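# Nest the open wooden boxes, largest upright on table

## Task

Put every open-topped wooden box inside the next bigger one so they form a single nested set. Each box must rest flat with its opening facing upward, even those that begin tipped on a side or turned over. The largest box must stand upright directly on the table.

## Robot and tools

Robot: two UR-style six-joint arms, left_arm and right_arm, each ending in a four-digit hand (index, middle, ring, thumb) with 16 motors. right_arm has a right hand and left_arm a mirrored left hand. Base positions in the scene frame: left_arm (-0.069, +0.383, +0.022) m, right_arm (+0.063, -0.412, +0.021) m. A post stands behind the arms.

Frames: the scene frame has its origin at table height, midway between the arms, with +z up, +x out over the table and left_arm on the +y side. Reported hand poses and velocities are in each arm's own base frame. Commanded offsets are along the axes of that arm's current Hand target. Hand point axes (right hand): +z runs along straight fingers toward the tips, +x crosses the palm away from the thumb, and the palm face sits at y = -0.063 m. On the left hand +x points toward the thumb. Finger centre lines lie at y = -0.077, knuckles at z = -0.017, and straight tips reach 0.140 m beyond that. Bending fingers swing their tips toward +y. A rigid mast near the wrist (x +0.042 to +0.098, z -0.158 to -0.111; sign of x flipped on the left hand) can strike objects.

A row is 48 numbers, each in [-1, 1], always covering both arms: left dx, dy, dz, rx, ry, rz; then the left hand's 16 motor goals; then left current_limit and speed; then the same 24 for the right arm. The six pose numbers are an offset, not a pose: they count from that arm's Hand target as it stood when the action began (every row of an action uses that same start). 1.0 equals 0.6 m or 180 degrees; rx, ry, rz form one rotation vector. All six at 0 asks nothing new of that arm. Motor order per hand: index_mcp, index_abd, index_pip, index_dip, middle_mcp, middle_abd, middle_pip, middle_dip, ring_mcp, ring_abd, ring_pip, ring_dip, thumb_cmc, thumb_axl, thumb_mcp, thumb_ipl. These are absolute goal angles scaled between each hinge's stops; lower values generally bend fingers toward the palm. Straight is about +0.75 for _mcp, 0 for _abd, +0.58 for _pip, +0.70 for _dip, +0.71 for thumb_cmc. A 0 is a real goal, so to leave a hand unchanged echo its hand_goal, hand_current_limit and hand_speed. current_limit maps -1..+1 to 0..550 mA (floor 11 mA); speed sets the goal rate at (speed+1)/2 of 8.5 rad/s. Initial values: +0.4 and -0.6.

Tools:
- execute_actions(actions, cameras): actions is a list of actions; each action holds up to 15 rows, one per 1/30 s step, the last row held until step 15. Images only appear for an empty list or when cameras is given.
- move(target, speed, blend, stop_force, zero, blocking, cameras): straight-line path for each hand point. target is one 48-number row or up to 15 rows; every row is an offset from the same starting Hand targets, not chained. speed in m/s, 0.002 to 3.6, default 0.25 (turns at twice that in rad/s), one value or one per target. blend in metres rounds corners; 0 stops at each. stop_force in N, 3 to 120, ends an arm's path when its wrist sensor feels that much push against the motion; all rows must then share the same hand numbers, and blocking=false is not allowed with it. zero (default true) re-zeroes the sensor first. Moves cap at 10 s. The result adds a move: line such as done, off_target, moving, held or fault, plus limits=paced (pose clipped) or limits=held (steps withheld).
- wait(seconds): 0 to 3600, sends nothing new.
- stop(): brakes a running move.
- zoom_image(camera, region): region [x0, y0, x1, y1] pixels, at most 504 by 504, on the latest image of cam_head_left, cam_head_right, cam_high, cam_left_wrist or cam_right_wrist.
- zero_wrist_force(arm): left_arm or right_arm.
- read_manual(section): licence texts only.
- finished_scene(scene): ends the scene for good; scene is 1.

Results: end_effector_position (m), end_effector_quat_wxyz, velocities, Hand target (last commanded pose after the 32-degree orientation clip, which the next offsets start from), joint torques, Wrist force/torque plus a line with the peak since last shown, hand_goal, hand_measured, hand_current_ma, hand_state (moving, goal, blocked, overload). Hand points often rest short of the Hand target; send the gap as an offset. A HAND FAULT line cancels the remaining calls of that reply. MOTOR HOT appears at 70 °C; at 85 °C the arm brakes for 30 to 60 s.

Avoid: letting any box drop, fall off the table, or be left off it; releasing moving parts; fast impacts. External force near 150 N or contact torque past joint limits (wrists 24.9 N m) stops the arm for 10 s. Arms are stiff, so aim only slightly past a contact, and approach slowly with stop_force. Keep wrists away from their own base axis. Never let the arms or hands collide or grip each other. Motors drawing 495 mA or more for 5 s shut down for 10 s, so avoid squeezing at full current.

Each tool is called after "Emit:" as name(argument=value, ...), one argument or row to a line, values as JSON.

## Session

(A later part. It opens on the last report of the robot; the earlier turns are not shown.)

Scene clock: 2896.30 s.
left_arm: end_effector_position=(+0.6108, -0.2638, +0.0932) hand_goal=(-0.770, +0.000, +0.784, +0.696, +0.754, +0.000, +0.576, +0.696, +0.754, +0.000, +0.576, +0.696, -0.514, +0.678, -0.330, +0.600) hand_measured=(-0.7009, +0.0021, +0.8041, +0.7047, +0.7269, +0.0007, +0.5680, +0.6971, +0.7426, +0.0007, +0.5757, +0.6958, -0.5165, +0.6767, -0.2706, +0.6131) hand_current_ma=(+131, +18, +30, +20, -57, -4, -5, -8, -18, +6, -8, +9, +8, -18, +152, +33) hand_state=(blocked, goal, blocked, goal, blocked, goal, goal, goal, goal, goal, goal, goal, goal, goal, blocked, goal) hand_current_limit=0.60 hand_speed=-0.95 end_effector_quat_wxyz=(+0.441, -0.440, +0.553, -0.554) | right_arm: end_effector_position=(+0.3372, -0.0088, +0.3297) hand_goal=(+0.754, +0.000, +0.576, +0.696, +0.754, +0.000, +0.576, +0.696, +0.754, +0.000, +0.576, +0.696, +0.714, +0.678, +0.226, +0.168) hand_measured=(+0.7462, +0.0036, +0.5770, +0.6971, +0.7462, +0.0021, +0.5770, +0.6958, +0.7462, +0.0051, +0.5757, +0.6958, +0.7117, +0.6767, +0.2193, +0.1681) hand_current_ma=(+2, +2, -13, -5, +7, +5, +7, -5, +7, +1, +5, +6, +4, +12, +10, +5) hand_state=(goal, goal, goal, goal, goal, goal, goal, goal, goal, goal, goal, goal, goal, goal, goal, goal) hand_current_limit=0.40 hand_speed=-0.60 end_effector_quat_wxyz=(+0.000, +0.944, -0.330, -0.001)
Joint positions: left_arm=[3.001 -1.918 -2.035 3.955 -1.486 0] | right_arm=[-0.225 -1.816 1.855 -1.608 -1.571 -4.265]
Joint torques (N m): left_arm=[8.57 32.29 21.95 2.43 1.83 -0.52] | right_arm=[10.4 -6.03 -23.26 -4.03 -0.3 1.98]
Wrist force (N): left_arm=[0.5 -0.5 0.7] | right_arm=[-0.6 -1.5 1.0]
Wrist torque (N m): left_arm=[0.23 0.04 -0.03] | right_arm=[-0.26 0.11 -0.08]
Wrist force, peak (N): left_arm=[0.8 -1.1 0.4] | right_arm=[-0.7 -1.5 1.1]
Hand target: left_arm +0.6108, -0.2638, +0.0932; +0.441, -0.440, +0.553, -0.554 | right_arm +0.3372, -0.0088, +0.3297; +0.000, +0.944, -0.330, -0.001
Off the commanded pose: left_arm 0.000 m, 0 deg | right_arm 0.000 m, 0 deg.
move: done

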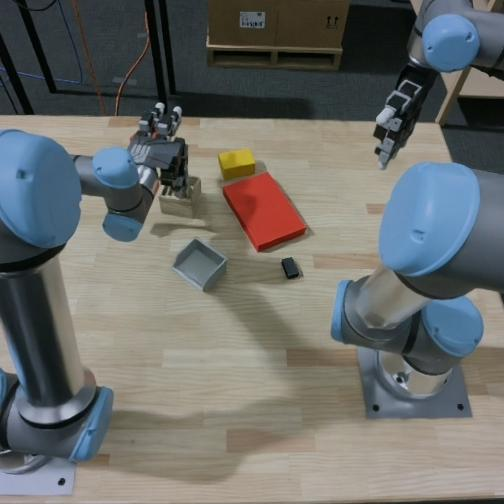

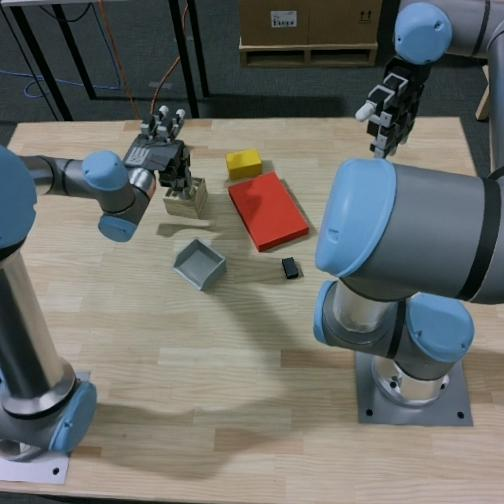

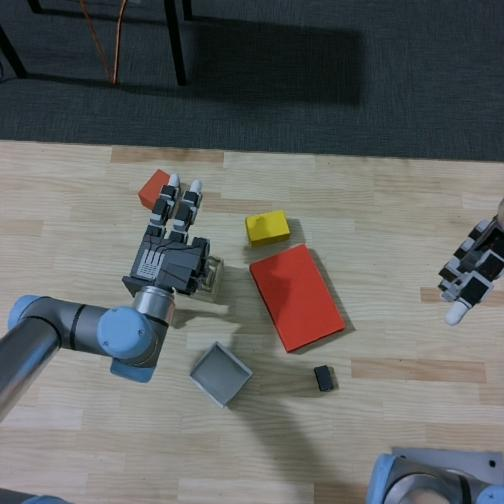

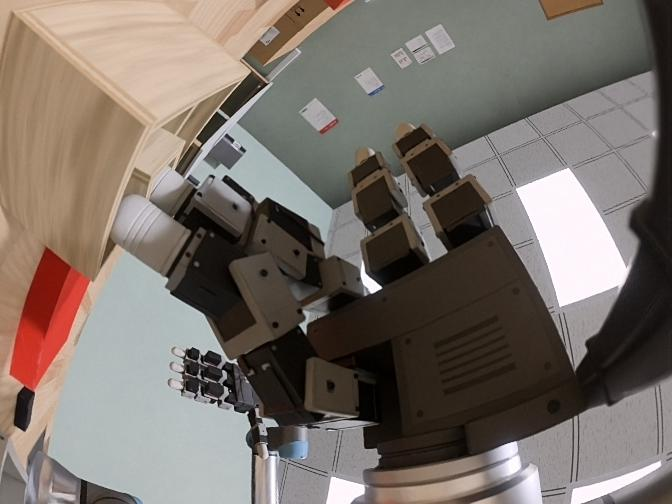

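Emit:
zoom_image(
  camera="cam_high",
  region=[185, 250, 235, 300],
)

Emit:
zoom_image(
  camera="cam_head_left",
  region=[155, 165, 205, 215],
)

Emit:
zoom_image(
  camera="cam_head_right",
  region=[160, 170, 210, 220],
)

Emit:
zoom_image(
  camera="cam_left_wrist",
  region=[100, 90, 220, 210],
)

Scaled by 10.080 from the camera's image (finer frame: 720x720).

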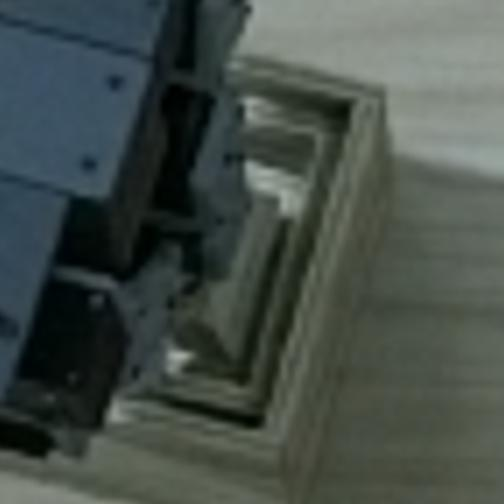

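Scaled by 10.080 from the camera's image (finer frame: 720x720).

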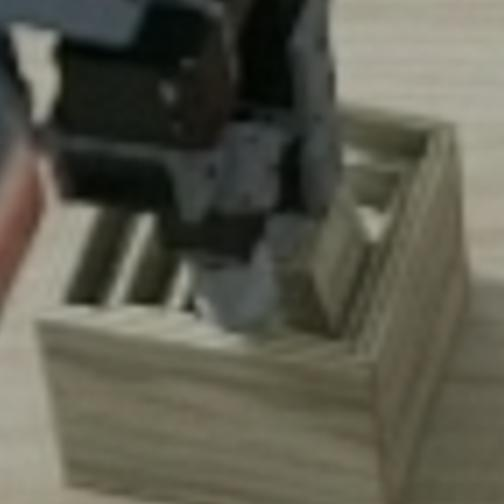

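Scaled by 10.080 from the camera's image (finer frame: 720x720).

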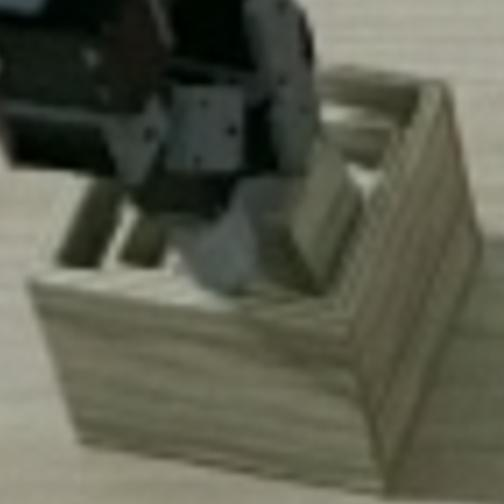

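Scaled by 4.200 from the camera's image (finer frame: 960x720).

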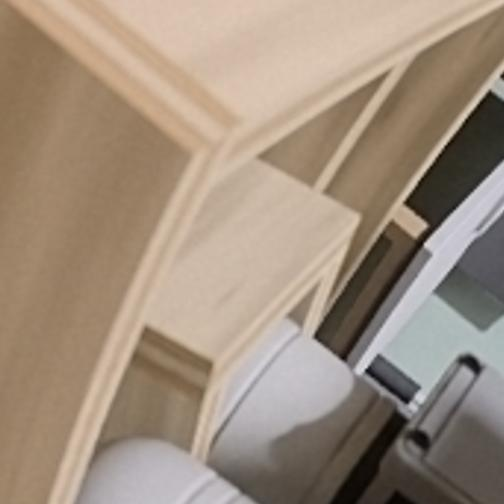

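Emit:
move(
  target=[
    [0,-0.0633,0.01,0,0,0,-0.7700,0,0.7839,0.6957,0.754,0,0.576,0.6957,0.754,0,0.576,0.6957,-0.514,0.678,-0.3300,0.600,0.6,-0.95,0,0,0,0,0,0,0.754,0,0.576,0.696,0.754,0,0.576,0.696,0.754,0,0.576,0.696,0.714,0.678,0.226,0.168,0.4,-0.6],
    [-0.15,-0.0633,0.01,0,0,0,-0.7700,0,0.7839,0.6957,0.754,0,0.576,0.6957,0.754,0,0.576,0.6957,-0.514,0.678,-0.3300,0.600,0.6,-0.95,0,0,0,0,0,0,0.754,0,0.576,0.696,0.754,0,0.576,0.696,0.754,0,0.576,0.696,0.714,0.678,0.226,0.168,0.4,-0.6],
  ],
  speed=[0.02,0.06],
  cameras=["cam_head_left","cam_head_right","cam_high","cam_left_wrist"],
)

Emit:
zoom_image(
  camera="cam_high",
  region=[185, 250, 235, 300],
)

Emit:
zoom_image(
  camera="cam_head_left",
  region=[155, 165, 205, 215],
)

Emit:
zoom_image(
  camera="cam_head_right",
  region=[160, 170, 210, 220],
)

Scene clock: 2938.20 s.
left_arm: end_effector_position=(+0.6367, -0.1774, +0.1312) hand_goal=(-0.770, +0.000, +0.784, +0.696, +0.754, +0.000, +0.576, +0.696, +0.754, +0.000, +0.576, +0.696, -0.514, +0.678, -0.330, +0.600) hand_measured=(-0.7021, +0.0007, +0.8041, +0.7034, +0.7257, +0.0021, +0.5680, +0.6971, +0.7426, +0.0021, +0.5757, +0.6958, -0.5165, +0.6777, -0.2706, +0.6131) hand_current_ma=(+130, +12, +25, +7, -42, -1, -10, +1, -5, +10, +6, -1, -2, -15, +151, +12) hand_state=(blocked, goal, blocked, goal, blocked, goal, goal, goal, goal, goal, goal, goal, goal, goal, blocked, goal) hand_current_limit=0.60 hand_speed=-0.95 end_effector_quat_wxyz=(+0.441, -0.440, +0.553, -0.554) | right_arm: end_effector_position=(+0.3372, -0.0088, +0.3297) hand_goal=(+0.754, +0.000, +0.576, +0.696, +0.754, +0.000, +0.576, +0.696, +0.754, +0.000, +0.576, +0.696, +0.714, +0.678, +0.226, +0.168) hand_measured=(+0.7462, +0.0036, +0.5770, +0.6958, +0.7462, +0.0021, +0.5770, +0.6958, +0.7462, +0.0036, +0.5770, +0.6971, +0.7117, +0.6767, +0.2203, +0.1681) hand_current_ma=(+7, +0, -5, -9, -1, -7, -6, -5, +7, +8, -2, +13, +4, +10, +8, +11) hand_state=(goal, goal, goal, goal, goal, goal, goal, goal, goal, goal, goal, goal, goal, goal, goal, goal) hand_current_limit=0.40 hand_speed=-0.60 end_effector_quat_wxyz=(+0.000, +0.944, -0.330, -0.001)
Joint positions: left_arm=[3.213 -1.839 -2.016 3.857 -1.274 0] | right_arm=[-0.225 -1.816 1.855 -1.608 -1.571 -4.265]
Joint torques (N m): left_arm=[-8.46 38.21 14.85 3.76 -2.47 -2.19] | right_arm=[10.87 -6.14 -23.52 -3.98 -0.42 2.02]
Wrist force (N): left_arm=[0.5 -0.5 0.1] | right_arm=[-0.5 -1.3 0.8]
Wrist torque (N m): left_arm=[0.22 0.04 -0.02] | right_arm=[-0.24 0.10 -0.08]
Wrist force, peak (N): left_arm=[1.5 -0.4 0.0] | right_arm=[-0.9 -1.6 1.0]
Hand target: left_arm +0.6367, -0.1774, +0.1312; +0.441, -0.440, +0.553, -0.554 | right_arm +0.3372, -0.0088, +0.3297; +0.000, +0.944, -0.330, -0.001
Off the commanded pose: left_arm 0.000 m, 0 deg | right_arm 0.000 m, 0 deg.
move: done

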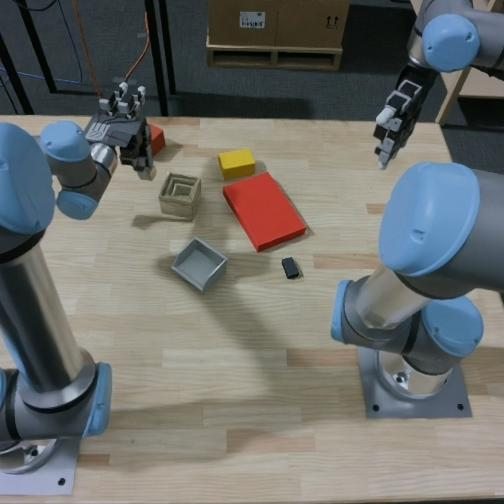

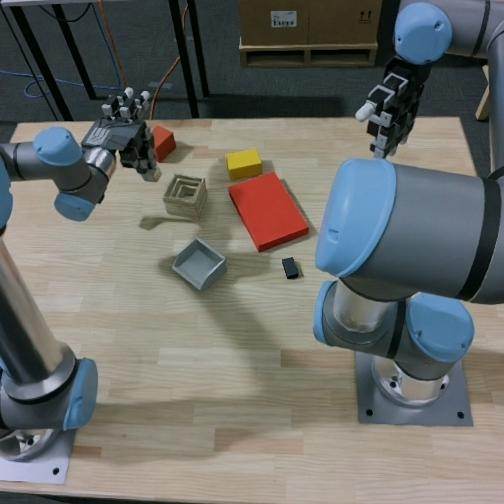

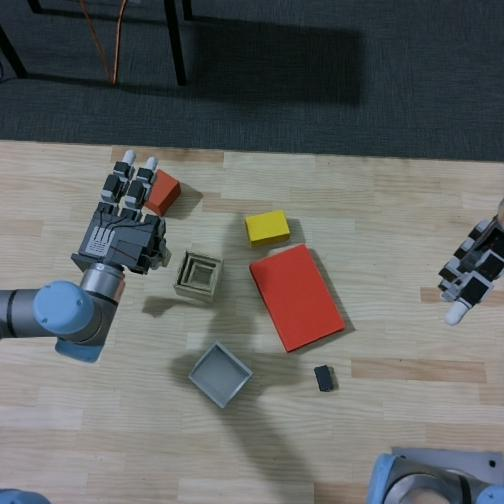

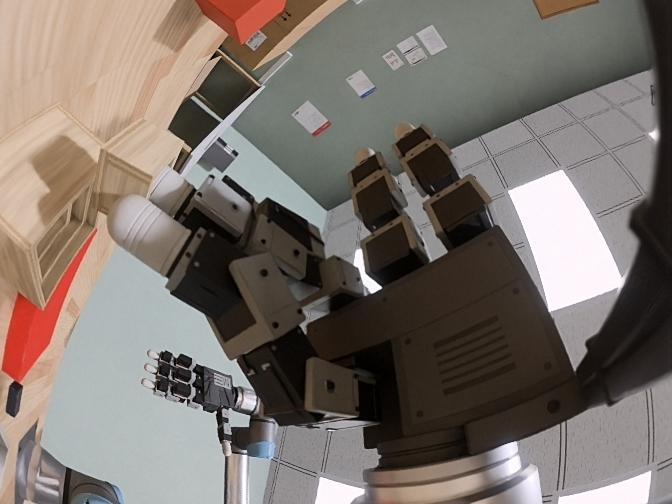

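Scaled by 10.080 from the camera's image (finer frame: 720x720).

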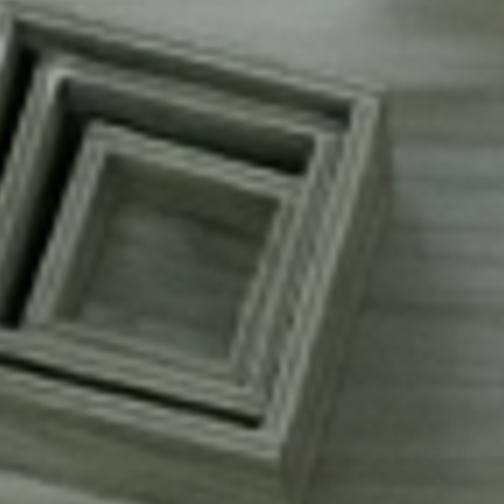

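Scaled by 10.080 from the camera's image (finer frame: 720x720).

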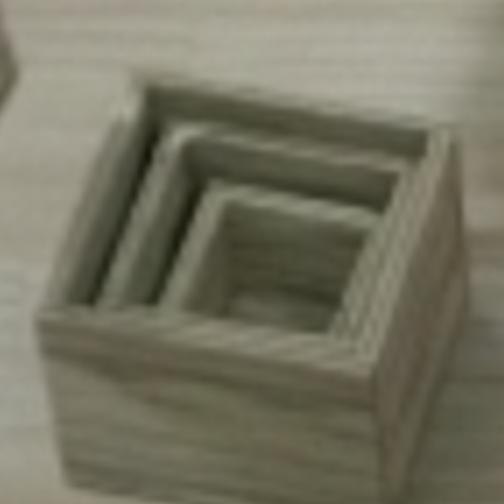

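Scaled by 10.080 from the camera's image (finer frame: 720x720).

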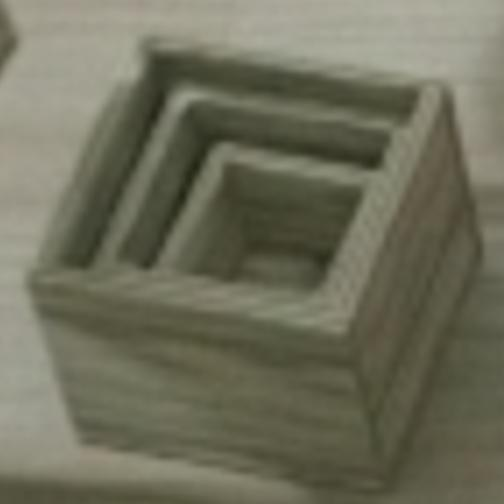

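Emit:
zoom_image(
  camera="cam_high",
  region=[187, 260, 217, 290],
)

Emit:
zoom_image(
  camera="cam_head_left",
  region=[170, 175, 200, 205],
)

Emit:
zoom_image(
  camera="cam_head_right",
  region=[175, 175, 205, 205],
)

Emit:
zoom_image(
  camera="cam_high",
  region=[145, 235, 175, 265],
)

Emit:
zoom_image(
  camera="cam_head_left",
  region=[130, 155, 160, 185],
)

Emit:
zoom_image(
  camera="cam_head_right",
  region=[135, 155, 165, 185],
)

Scaled by 16.800 from the camera's image (finer frame: 720x720).

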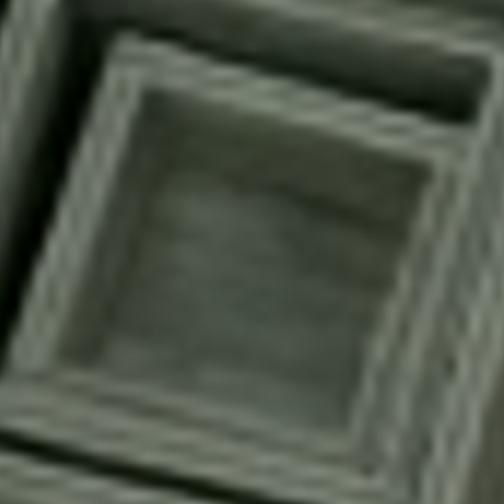

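Scaled by 16.800 from the camera's image (finer frame: 720x720).

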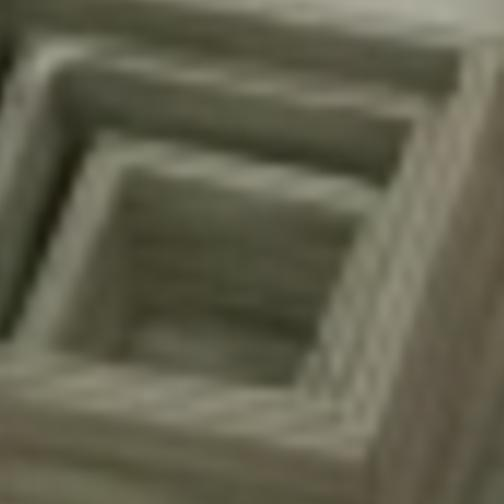

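Scaled by 16.800 from the camera's image (finer frame: 720x720).

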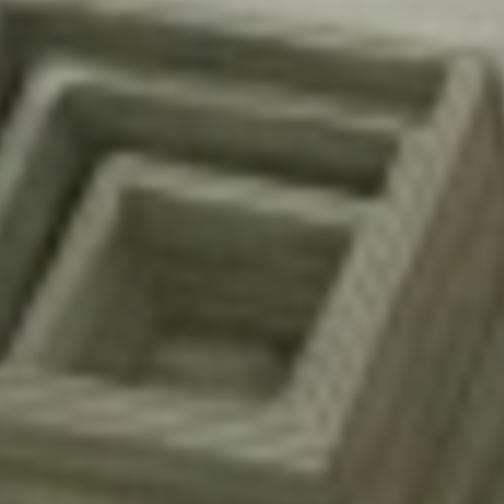

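Scaled by 16.800 from the camera's image (finer frame: 720x720).

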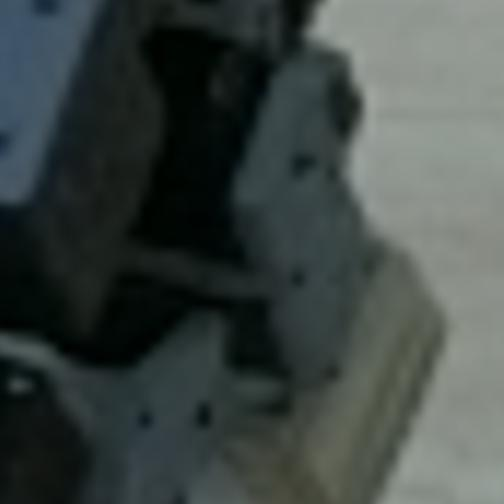

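Scaled by 16.800 from the camera's image (finer frame: 720x720).

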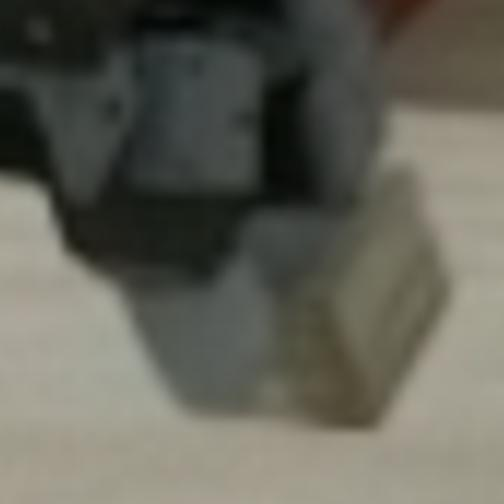

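Scaled by 16.800 from the camera's image (finer frame: 720x720).

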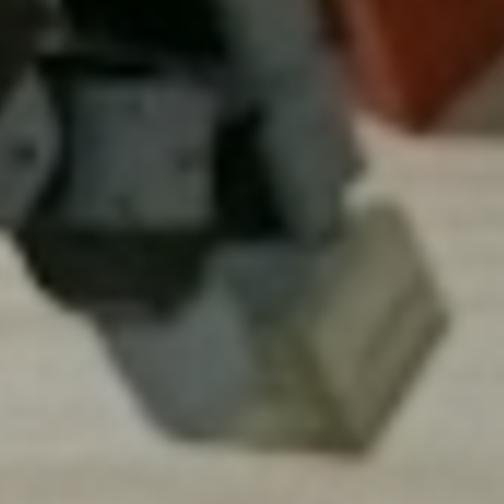

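Emit:
zoom_image(
  camera="cam_left_wrist",
  region=[90, 120, 210, 240],
)

Emit:
zoom_image(
  camera="cam_head_left",
  region=[140, 162, 162, 184],
)

Emit:
zoom_image(
  camera="cam_head_right",
  region=[145, 163, 167, 185],
)

Emit:
zoom_image(
  camera="cam_high",
  region=[153, 246, 175, 268],
)

Scaled by 4.200 from the camera's image (finer frame: 960x720).

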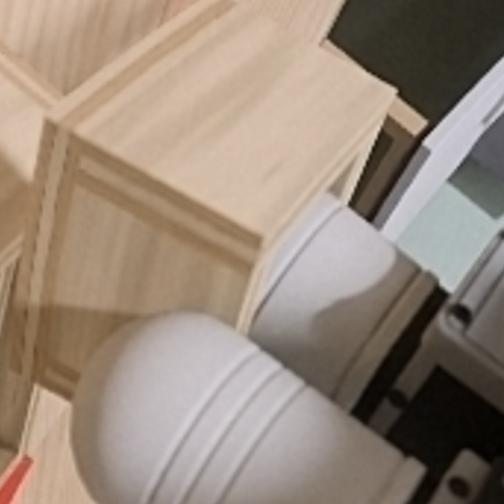

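Scaled by 22.909 from the camera's image (finer frame: 720x720).

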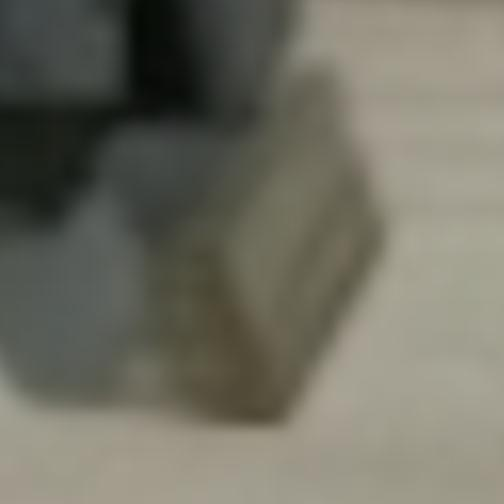

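Scaled by 22.909 from the camera's image (finer frame: 720x720).

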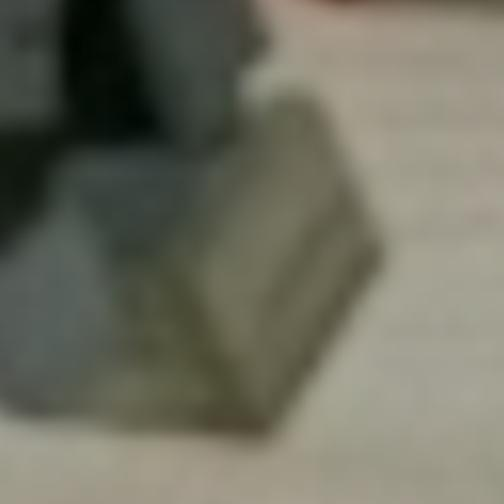

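Scaled by 22.909 from the camera's image (finer frame: 720x720).

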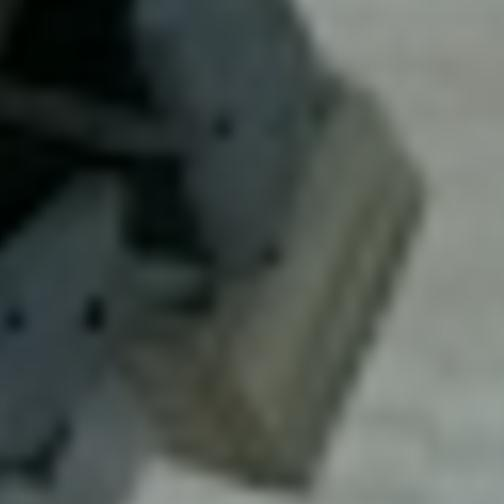

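Emit:
zoom_image(
  camera="cam_high",
  region=[150, 245, 180, 275],
)

Scaled by 16.800 from the camera's image (finer frame: 720x720).

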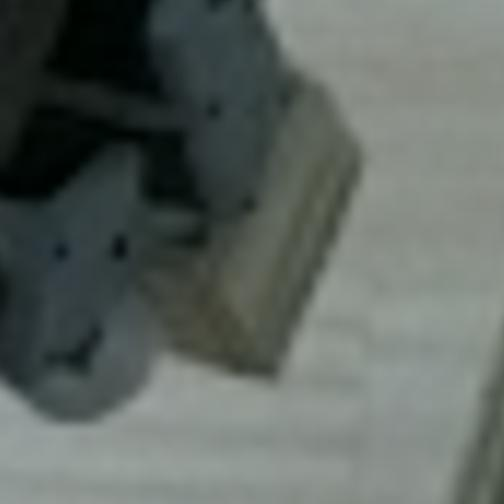

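Emit:
move(
  target=[0,0.125,0,0,0,0,-0.7700,0,0.7839,0.6957,0.754,0,0.576,0.6957,0.754,0,0.576,0.6957,-0.514,0.678,-0.3300,0.600,0.6,-0.95,0,0,0,0,0,0,0.754,0,0.576,0.696,0.754,0,0.576,0.696,0.754,0,0.576,0.696,0.714,0.678,0.226,0.168,0.4,-0.6],
  speed=0.05,
)

Emit:
move(
  target=[0,0.02,0,0,0,0,-0.7700,0,0.7839,0.6957,0.754,0,0.576,0.6957,0.754,0,0.576,0.6957,-0.514,0.678,-0.3300,0.600,0.6,-0.95,0,0,0,0,0,0,0.754,0,0.576,0.696,0.754,0,0.576,0.696,0.754,0,0.576,0.696,0.714,0.678,0.226,0.168,0.4,-0.6],
  speed=0.005,
  stop_force=3,
  cameras=["cam_head_left","cam_head_right","cam_high","cam_left_wrist"],
)

Emit:
zoom_image(
  camera="cam_high",
  region=[150, 250, 180, 280],
)

Emit:
zoom_image(
  camera="cam_head_left",
  region=[135, 170, 165, 200],
)

Emit:
zoom_image(
  camera="cam_left_wrist",
  region=[90, 120, 210, 240],
)

Scene clock: 3091.10 s.
left_arm: end_effector_position=(+0.6368, -0.1775, +0.0560) hand_goal=(-0.770, +0.000, +0.784, +0.696, +0.754, +0.000, +0.576, +0.696, +0.754, +0.000, +0.576, +0.696, -0.514, +0.678, -0.330, +0.600) hand_measured=(-0.7021, +0.0007, +0.8041, +0.7034, +0.7257, +0.0007, +0.5693, +0.6971, +0.7426, +0.0021, +0.5757, +0.6958, -0.5165, +0.6767, -0.2706, +0.6131) hand_current_ma=(+128, +19, +22, +10, -49, +1, +2, +0, -13, +13, -3, -9, +3, -6, +145, +10) hand_state=(blocked, goal, blocked, goal, blocked, goal, goal, goal, goal, goal, goal, goal, goal, goal, blocked, goal) hand_current_limit=0.60 hand_speed=-0.95 end_effector_quat_wxyz=(+0.441, -0.440, +0.553, -0.554) | right_arm: end_effector_position=(+0.3372, -0.0088, +0.3297) hand_goal=(+0.754, +0.000, +0.576, +0.696, +0.754, +0.000, +0.576, +0.696, +0.754, +0.000, +0.576, +0.696, +0.714, +0.678, +0.226, +0.168) hand_measured=(+0.7462, +0.0036, +0.5757, +0.6958, +0.7462, +0.0021, +0.5770, +0.6958, +0.7462, +0.0036, +0.5770, +0.6958, +0.7117, +0.6767, +0.2203, +0.1672) hand_current_ma=(+3, +9, +2, -3, +2, -7, +1, -4, +10, +11, +0, +8, +9, +1, +11, +6) hand_state=(goal, goal, goal, goal, goal, goal, goal, goal, goal, goal, goal, goal, goal, goal, goal, goal) hand_current_limit=0.40 hand_speed=-0.60 end_effector_quat_wxyz=(+0.000, +0.944, -0.330, -0.001)
Joint positions: left_arm=[3.213 -1.984 -2.074 4.06 -1.274 0] | right_arm=[-0.225 -1.816 1.855 -1.608 -1.571 -4.265]
Joint torques (N m): left_arm=[-9.55 45.28 23.19 -0.01 -2.51 1.15] | right_arm=[10.16 -5.64 -23.53 -3.99 -0.31 1.98]
Wrist force (N): left_arm=[0.4 -0.7 -0.3] | right_arm=[-0.8 -1.3 1.0]
Wrist torque (N m): left_arm=[0.22 0.04 -0.03] | right_arm=[-0.24 0.14 -0.10]
Wrist force, peak (N): left_arm=[0.8 -0.8 0.0] | right_arm=[-0.6 -1.6 1.2]
Hand target: left_arm +0.6369, -0.1775, +0.0562; +0.441, -0.440, +0.553, -0.554 | right_arm +0.3372, -0.0088, +0.3297; +0.000, +0.944, -0.330, -0.001
Off the commanded pose: left_arm 0.000 m, 0 deg | right_arm 0.000 m, 0 deg.
move: done

Scene clock: 3094.60 s.
left_arm: end_effector_position=(+0.6369, -0.1775, +0.0448) hand_goal=(-0.770, +0.000, +0.784, +0.696, +0.754, +0.000, +0.576, +0.696, +0.754, +0.000, +0.576, +0.696, -0.514, +0.678, -0.330, +0.600) hand_measured=(-0.7009, +0.0007, +0.8041, +0.7047, +0.7269, +0.0021, +0.5693, +0.6983, +0.7414, +0.0021, +0.5757, +0.6958, -0.5178, +0.6777, -0.2706, +0.6140) hand_current_ma=(+138, +9, +33, +5, -41, +9, -14, -4, -22, +6, +2, +0, +9, -8, +154, +13) hand_state=(blocked, goal, blocked, goal, blocked, goal, goal, goal, goal, goal, goal, goal, goal, goal, blocked, goal) hand_current_limit=0.60 hand_speed=-0.95 end_effector_quat_wxyz=(+0.441, -0.440, +0.553, -0.554) | right_arm: end_effector_position=(+0.3372, -0.0088, +0.3297) hand_goal=(+0.754, +0.000, +0.576, +0.696, +0.754, +0.000, +0.576, +0.696, +0.754, +0.000, +0.576, +0.696, +0.714, +0.678, +0.226, +0.168) hand_measured=(+0.7450, +0.0036, +0.5757, +0.6958, +0.7462, +0.0021, +0.5770, +0.6971, +0.7462, +0.0036, +0.5757, +0.6958, +0.7117, +0.6767, +0.2203, +0.1681) hand_current_ma=(-4, +3, -1, -13, +2, -4, -2, -10, +6, +5, +5, +8, -2, +7, +12, +1) hand_state=(goal, goal, goal, goal, goal, goal, goal, goal, goal, goal, goal, goal, goal, goal, goal, goal) hand_current_limit=0.40 hand_speed=-0.60 end_effector_quat_wxyz=(+0.000, +0.944, -0.330, -0.001)
Joint positions: left_arm=[3.213 -2.009 -2.079 4.09 -1.274 0] | right_arm=[-0.225 -1.816 1.855 -1.608 -1.571 -4.265]
Joint torques (N m): left_arm=[-8.64 46.22 22.15 0.14 -2.24 -2.27] | right_arm=[10.21 -5.87 -23.65 -3.94 -0.24 2.02]
Wrist force (N): left_arm=[0.4 -1.5 0.1] | right_arm=[-0.7 -1.3 1.1]
Wrist torque (N m): left_arm=[0.09 0.04 0.02] | right_arm=[-0.24 0.12 -0.08]
Wrist force, peak (N): left_arm=[0.4 -4.4 -0.4] | right_arm=[-0.6 -1.8 1.1]
Hand target: left_arm +0.6369, -0.1775, +0.0448; +0.441, -0.440, +0.553, -0.554 (not the last commanded pose) | right_arm +0.3372, -0.0088, +0.3297; +0.000, +0.944, -0.330, -0.001
Off the commanded pose: left_arm 0.001 m, 0 deg | right_arm 0.000 m, 0 deg.
move: contact (left_arm)

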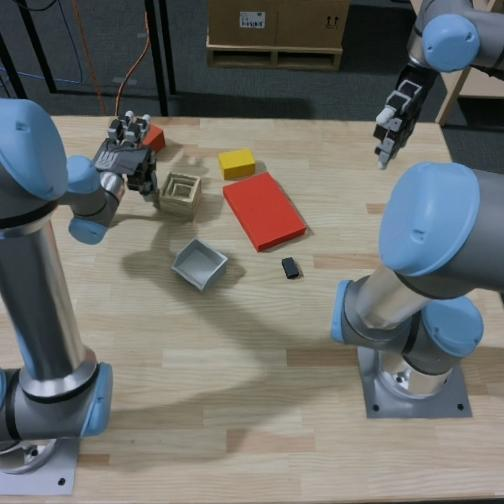

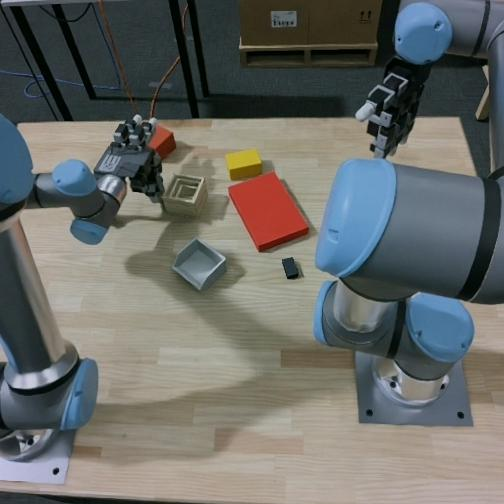

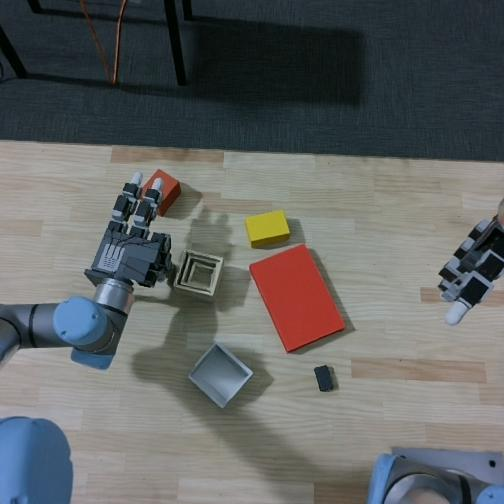

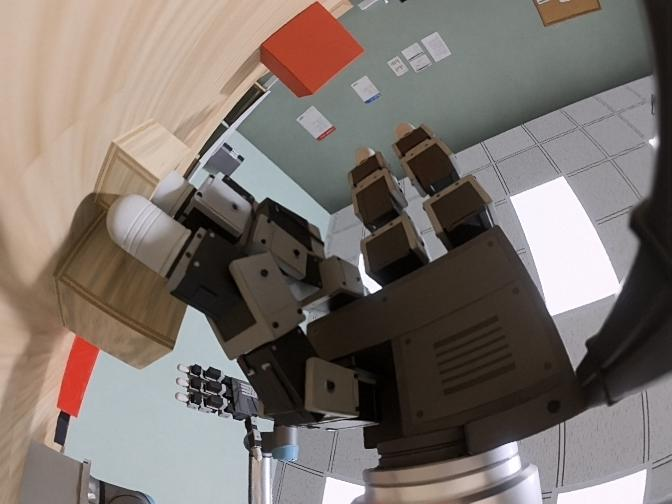

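Scaled by 16.800 from the camera's image (finer frame: 720x720).

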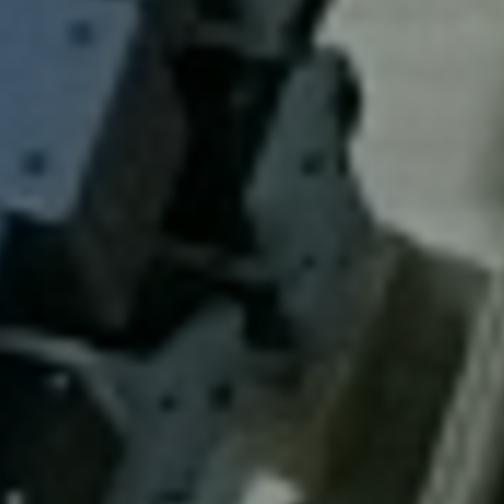

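Scaled by 16.800 from the camera's image (finer frame: 720x720).

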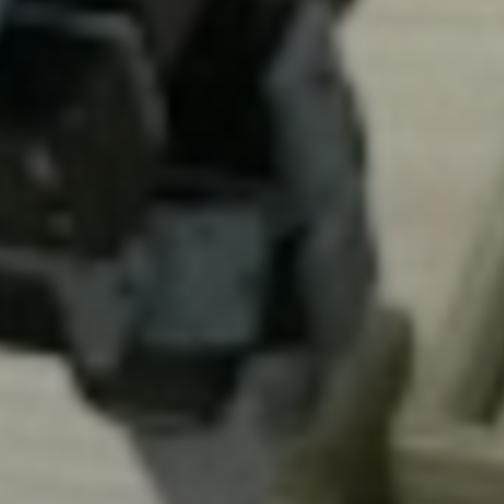

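Scaled by 4.200 from the camera's image (finer frame: 960x720).

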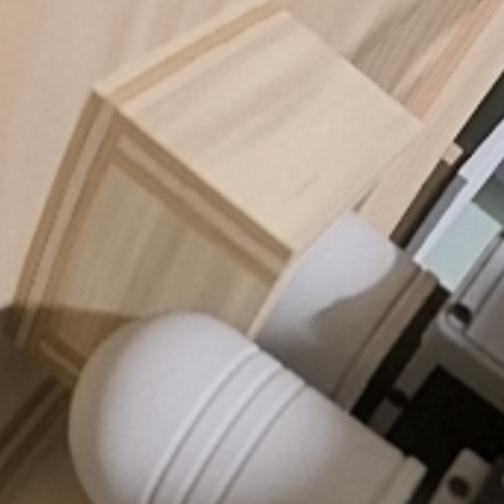

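Emit:
move(
  target=[
    [0,0,0,0,0,0,-0.7200,0,0.7839,0.6957,0.754,0,0.576,0.6957,0.754,0,0.576,0.6957,-0.514,0.678,-0.2400,0.500,0.6,-0.98,0,0,0,0,0,0,0.754,0,0.576,0.696,0.754,0,0.576,0.696,0.754,0,0.576,0.696,0.714,0.678,0.226,0.168,0.4,-0.6],
    [0,0,0,0,0,0,-0.6740,0,0.7839,0.6957,0.754,0,0.576,0.6957,0.754,0,0.576,0.6957,-0.514,0.678,-0.0562,0.3838,0.6,-0.97,0,0,0,0,0,0,0.754,0,0.576,0.696,0.754,0,0.576,0.696,0.754,0,0.576,0.696,0.714,0.678,0.226,0.168,0.4,-0.6],
  ],
  speed=0.005,
)

Emit:
move(
  target=[
    [0,-0.085,0,0,0,0,-0.6740,0,0.7839,0.6957,0.754,0,0.576,0.6957,0.754,0,0.576,0.6957,-0.514,0.678,-0.0562,0.3838,0.6,-0.97,0,0,0,0,0,0,0.754,0,0.576,0.696,0.754,0,0.576,0.696,0.754,0,0.576,0.696,0.714,0.678,0.226,0.168,0.4,-0.6],
    [-0.18,-0.1,-0.05,0,0,0,-0.6740,0,0.7839,0.6957,0.754,0,0.576,0.6957,0.754,0,0.576,0.6957,-0.514,0.678,-0.0562,0.3838,0.6,-0.97,0,0,0,0,0,0,0.754,0,0.576,0.696,0.754,0,0.576,0.696,0.754,0,0.576,0.696,0.714,0.678,0.226,0.168,0.4,-0.6],
  ],
  speed=[0.02,0.08],
  cameras=["cam_head_left","cam_head_right","cam_high","cam_left_wrist"],
)

Emit:
zoom_image(
  camera="cam_high",
  region=[155, 245, 185, 275],
)

Emit:
zoom_image(
  camera="cam_head_left",
  region=[140, 180, 170, 210],
)

Emit:
zoom_image(
  camera="cam_head_right",
  region=[145, 180, 175, 210],
)

Scene clock: 3126.97 s.
left_arm: end_effector_position=(+0.6369, -0.1775, +0.0448) hand_goal=(-0.674, +0.000, +0.784, +0.696, +0.754, +0.000, +0.576, +0.696, +0.754, +0.000, +0.576, +0.696, -0.514, +0.678, -0.056, +0.384) hand_measured=(-0.6732, +0.0007, +0.7887, +0.7009, +0.7269, +0.0021, +0.5693, +0.6983, +0.7426, +0.0007, +0.5770, +0.6971, -0.5165, +0.6777, -0.0568, +0.3882) hand_current_ma=(+3, +20, +10, -3, -45, -13, -11, -1, -10, +0, -5, -7, -1, -10, +6, +10) hand_state=(goal, goal, goal, goal, blocked, goal, goal, goal, goal, goal, goal, goal, goal, goal, goal, goal) hand_current_limit=0.60 hand_speed=-0.97 end_effector_quat_wxyz=(+0.441, -0.440, +0.553, -0.554) | right_arm: end_effector_position=(+0.3372, -0.0088, +0.3297) hand_goal=(+0.754, +0.000, +0.576, +0.696, +0.754, +0.000, +0.576, +0.696, +0.754, +0.000, +0.576, +0.696, +0.714, +0.678, +0.226, +0.168) hand_measured=(+0.7462, +0.0036, +0.5770, +0.6971, +0.7462, +0.0021, +0.5770, +0.6958, +0.7462, +0.0051, +0.5770, +0.6958, +0.7117, +0.6777, +0.2193, +0.1672) hand_current_ma=(+5, +7, -8, +4, +10, -7, -5, -2, +13, +5, +2, +0, +1, +2, +5, +5) hand_state=(goal, goal, goal, goal, goal, goal, goal, goal, goal, goal, goal, goal, goal, goal, goal, goal) hand_current_limit=0.40 hand_speed=-0.60 end_effector_quat_wxyz=(+0.000, +0.944, -0.330, -0.001)
Joint positions: left_arm=[3.213 -2.009 -2.079 4.09 -1.274 0] | right_arm=[-0.225 -1.816 1.855 -1.608 -1.571 -4.265]
Joint torques (N m): left_arm=[-6.21 40.67 21.4 3.84 0.3 -2.24] | right_arm=[10.61 -6.02 -23.37 -4.09 -0.28 1.91]
Wrist force (N): left_arm=[0.4 -1.2 0.0] | right_arm=[-0.7 -1.2 0.8]
Wrist torque (N m): left_arm=[0.15 0.04 0.02] | right_arm=[-0.21 0.13 -0.09]
Wrist force, peak (N): left_arm=[0.3 -2.6 -0.3] | right_arm=[-0.8 -1.5 1.1]
Hand target: left_arm +0.6369, -0.1775, +0.0448; +0.441, -0.440, +0.553, -0.554 | right_arm +0.3372, -0.0088, +0.3297; +0.000, +0.944, -0.330, -0.001
Off the commanded pose: left_arm 0.000 m, 0 deg | right_arm 0.000 m, 0 deg.
move: done

Scene clock: 3131.43 s.
left_arm: end_effector_position=(+0.6317, -0.0655, +0.1048) hand_goal=(-0.674, +0.000, +0.784, +0.696, +0.754, +0.000, +0.576, +0.696, +0.754, +0.000, +0.576, +0.696, -0.514, +0.678, -0.056, +0.384) hand_measured=(-0.6720, +0.0021, +0.7887, +0.7009, +0.7269, +0.0021, +0.5680, +0.6971, +0.7414, +0.0021, +0.5757, +0.6958, -0.5165, +0.6777, -0.0568, +0.3882) hand_current_ma=(-12, +6, +1, +10, -56, +10, +1, +5, -13, -1, -6, -7, +3, -11, -1, -5) hand_state=(goal, goal, goal, goal, blocked, goal, goal, goal, goal, goal, goal, goal, goal, goal, goal, goal) hand_current_limit=0.60 hand_speed=-0.97 end_effector_quat_wxyz=(+0.441, -0.440, +0.553, -0.554) | right_arm: end_effector_position=(+0.3372, -0.0088, +0.3297) hand_goal=(+0.754, +0.000, +0.576, +0.696, +0.754, +0.000, +0.576, +0.696, +0.754, +0.000, +0.576, +0.696, +0.714, +0.678, +0.226, +0.168) hand_measured=(+0.7450, +0.0036, +0.5770, +0.6958, +0.7450, +0.0021, +0.5770, +0.6958, +0.7462, +0.0036, +0.5757, +0.6971, +0.7117, +0.6767, +0.2203, +0.1681) hand_current_ma=(-3, +0, +2, +2, +0, +0, -5, -4, +16, +1, +3, +9, +7, +11, +7, +7) hand_state=(goal, goal, goal, goal, goal, goal, goal, goal, goal, goal, goal, goal, goal, goal, goal, goal) hand_current_limit=0.40 hand_speed=-0.60 end_effector_quat_wxyz=(+0.000, +0.944, -0.330, -0.001)
Joint positions: left_arm=[3.49 -1.852 -2.091 3.945 -0.997 -0.001] | right_arm=[-0.225 -1.816 1.855 -1.608 -1.571 -4.265]
Joint torques (N m): left_arm=[-8.96 25.05 19.75 1.58 -2.1 -2.18] | right_arm=[10.22 -5.96 -24.03 -3.88 -0.36 2.07]
Wrist force (N): left_arm=[0.5 -0.2 0.4] | right_arm=[-0.7 -1.2 1.0]
Wrist torque (N m): left_arm=[0.23 0.06 0.07] | right_arm=[-0.24 0.13 -0.09]
Wrist force, peak (N): left_arm=[0.3 -1.4 0.2] | right_arm=[-0.9 -1.5 1.4]
Hand target: left_arm +0.6317, -0.0655, +0.1047; +0.441, -0.440, +0.553, -0.554 | right_arm +0.3372, -0.0088, +0.3297; +0.000, +0.944, -0.330, -0.001
Off the commanded pose: left_arm 0.000 m, 0 deg | right_arm 0.000 m, 0 deg.
move: done

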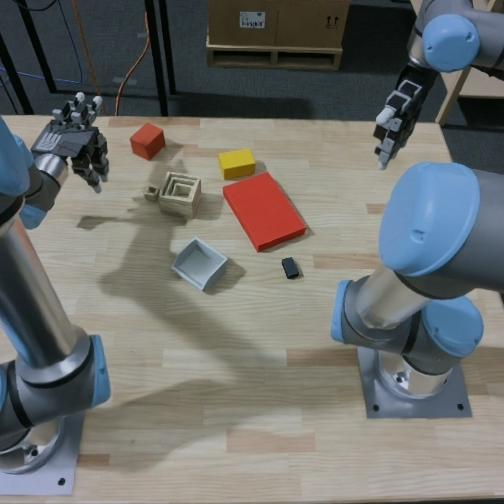

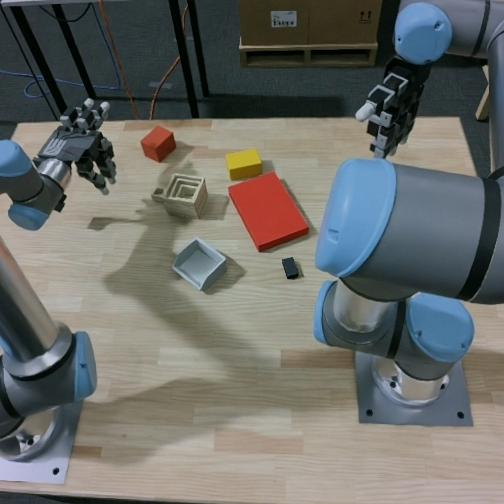

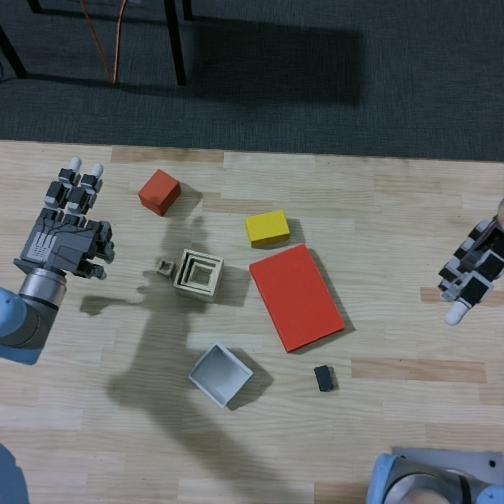

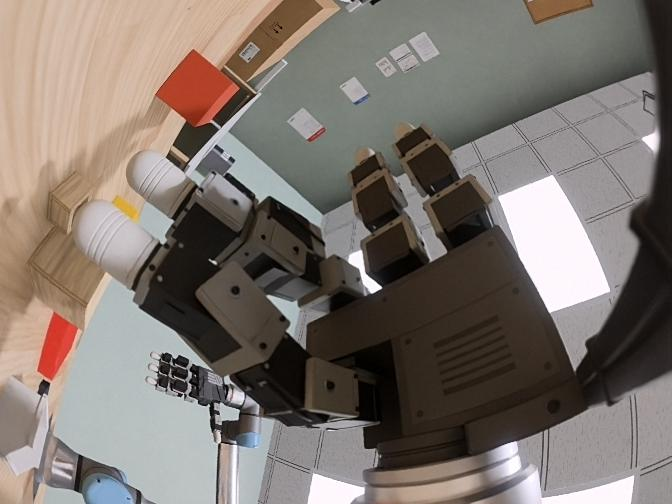

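Scaled by 16.800 from the camera's image (finer frame: 720x720).

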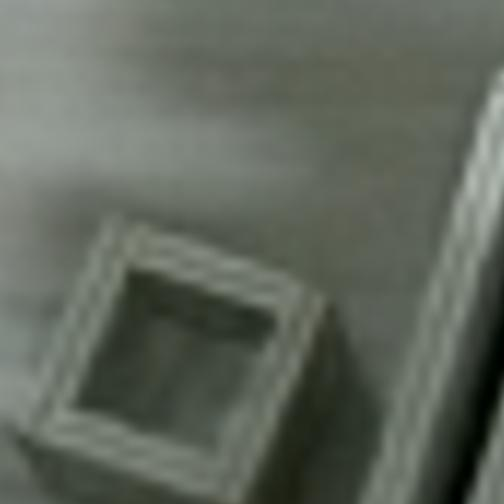

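Scaled by 16.800 from the camera's image (finer frame: 720x720).

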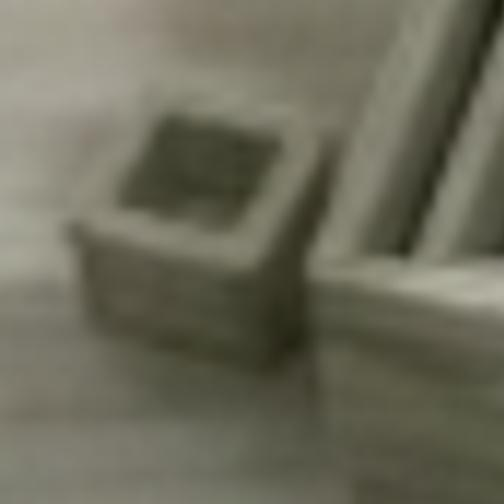

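Scaled by 16.800 from the camera's image (finer frame: 720x720).

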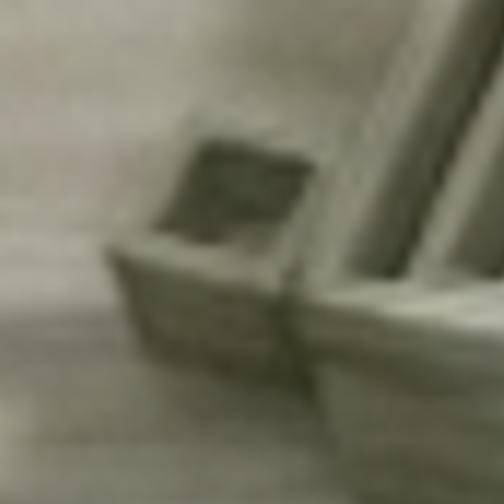

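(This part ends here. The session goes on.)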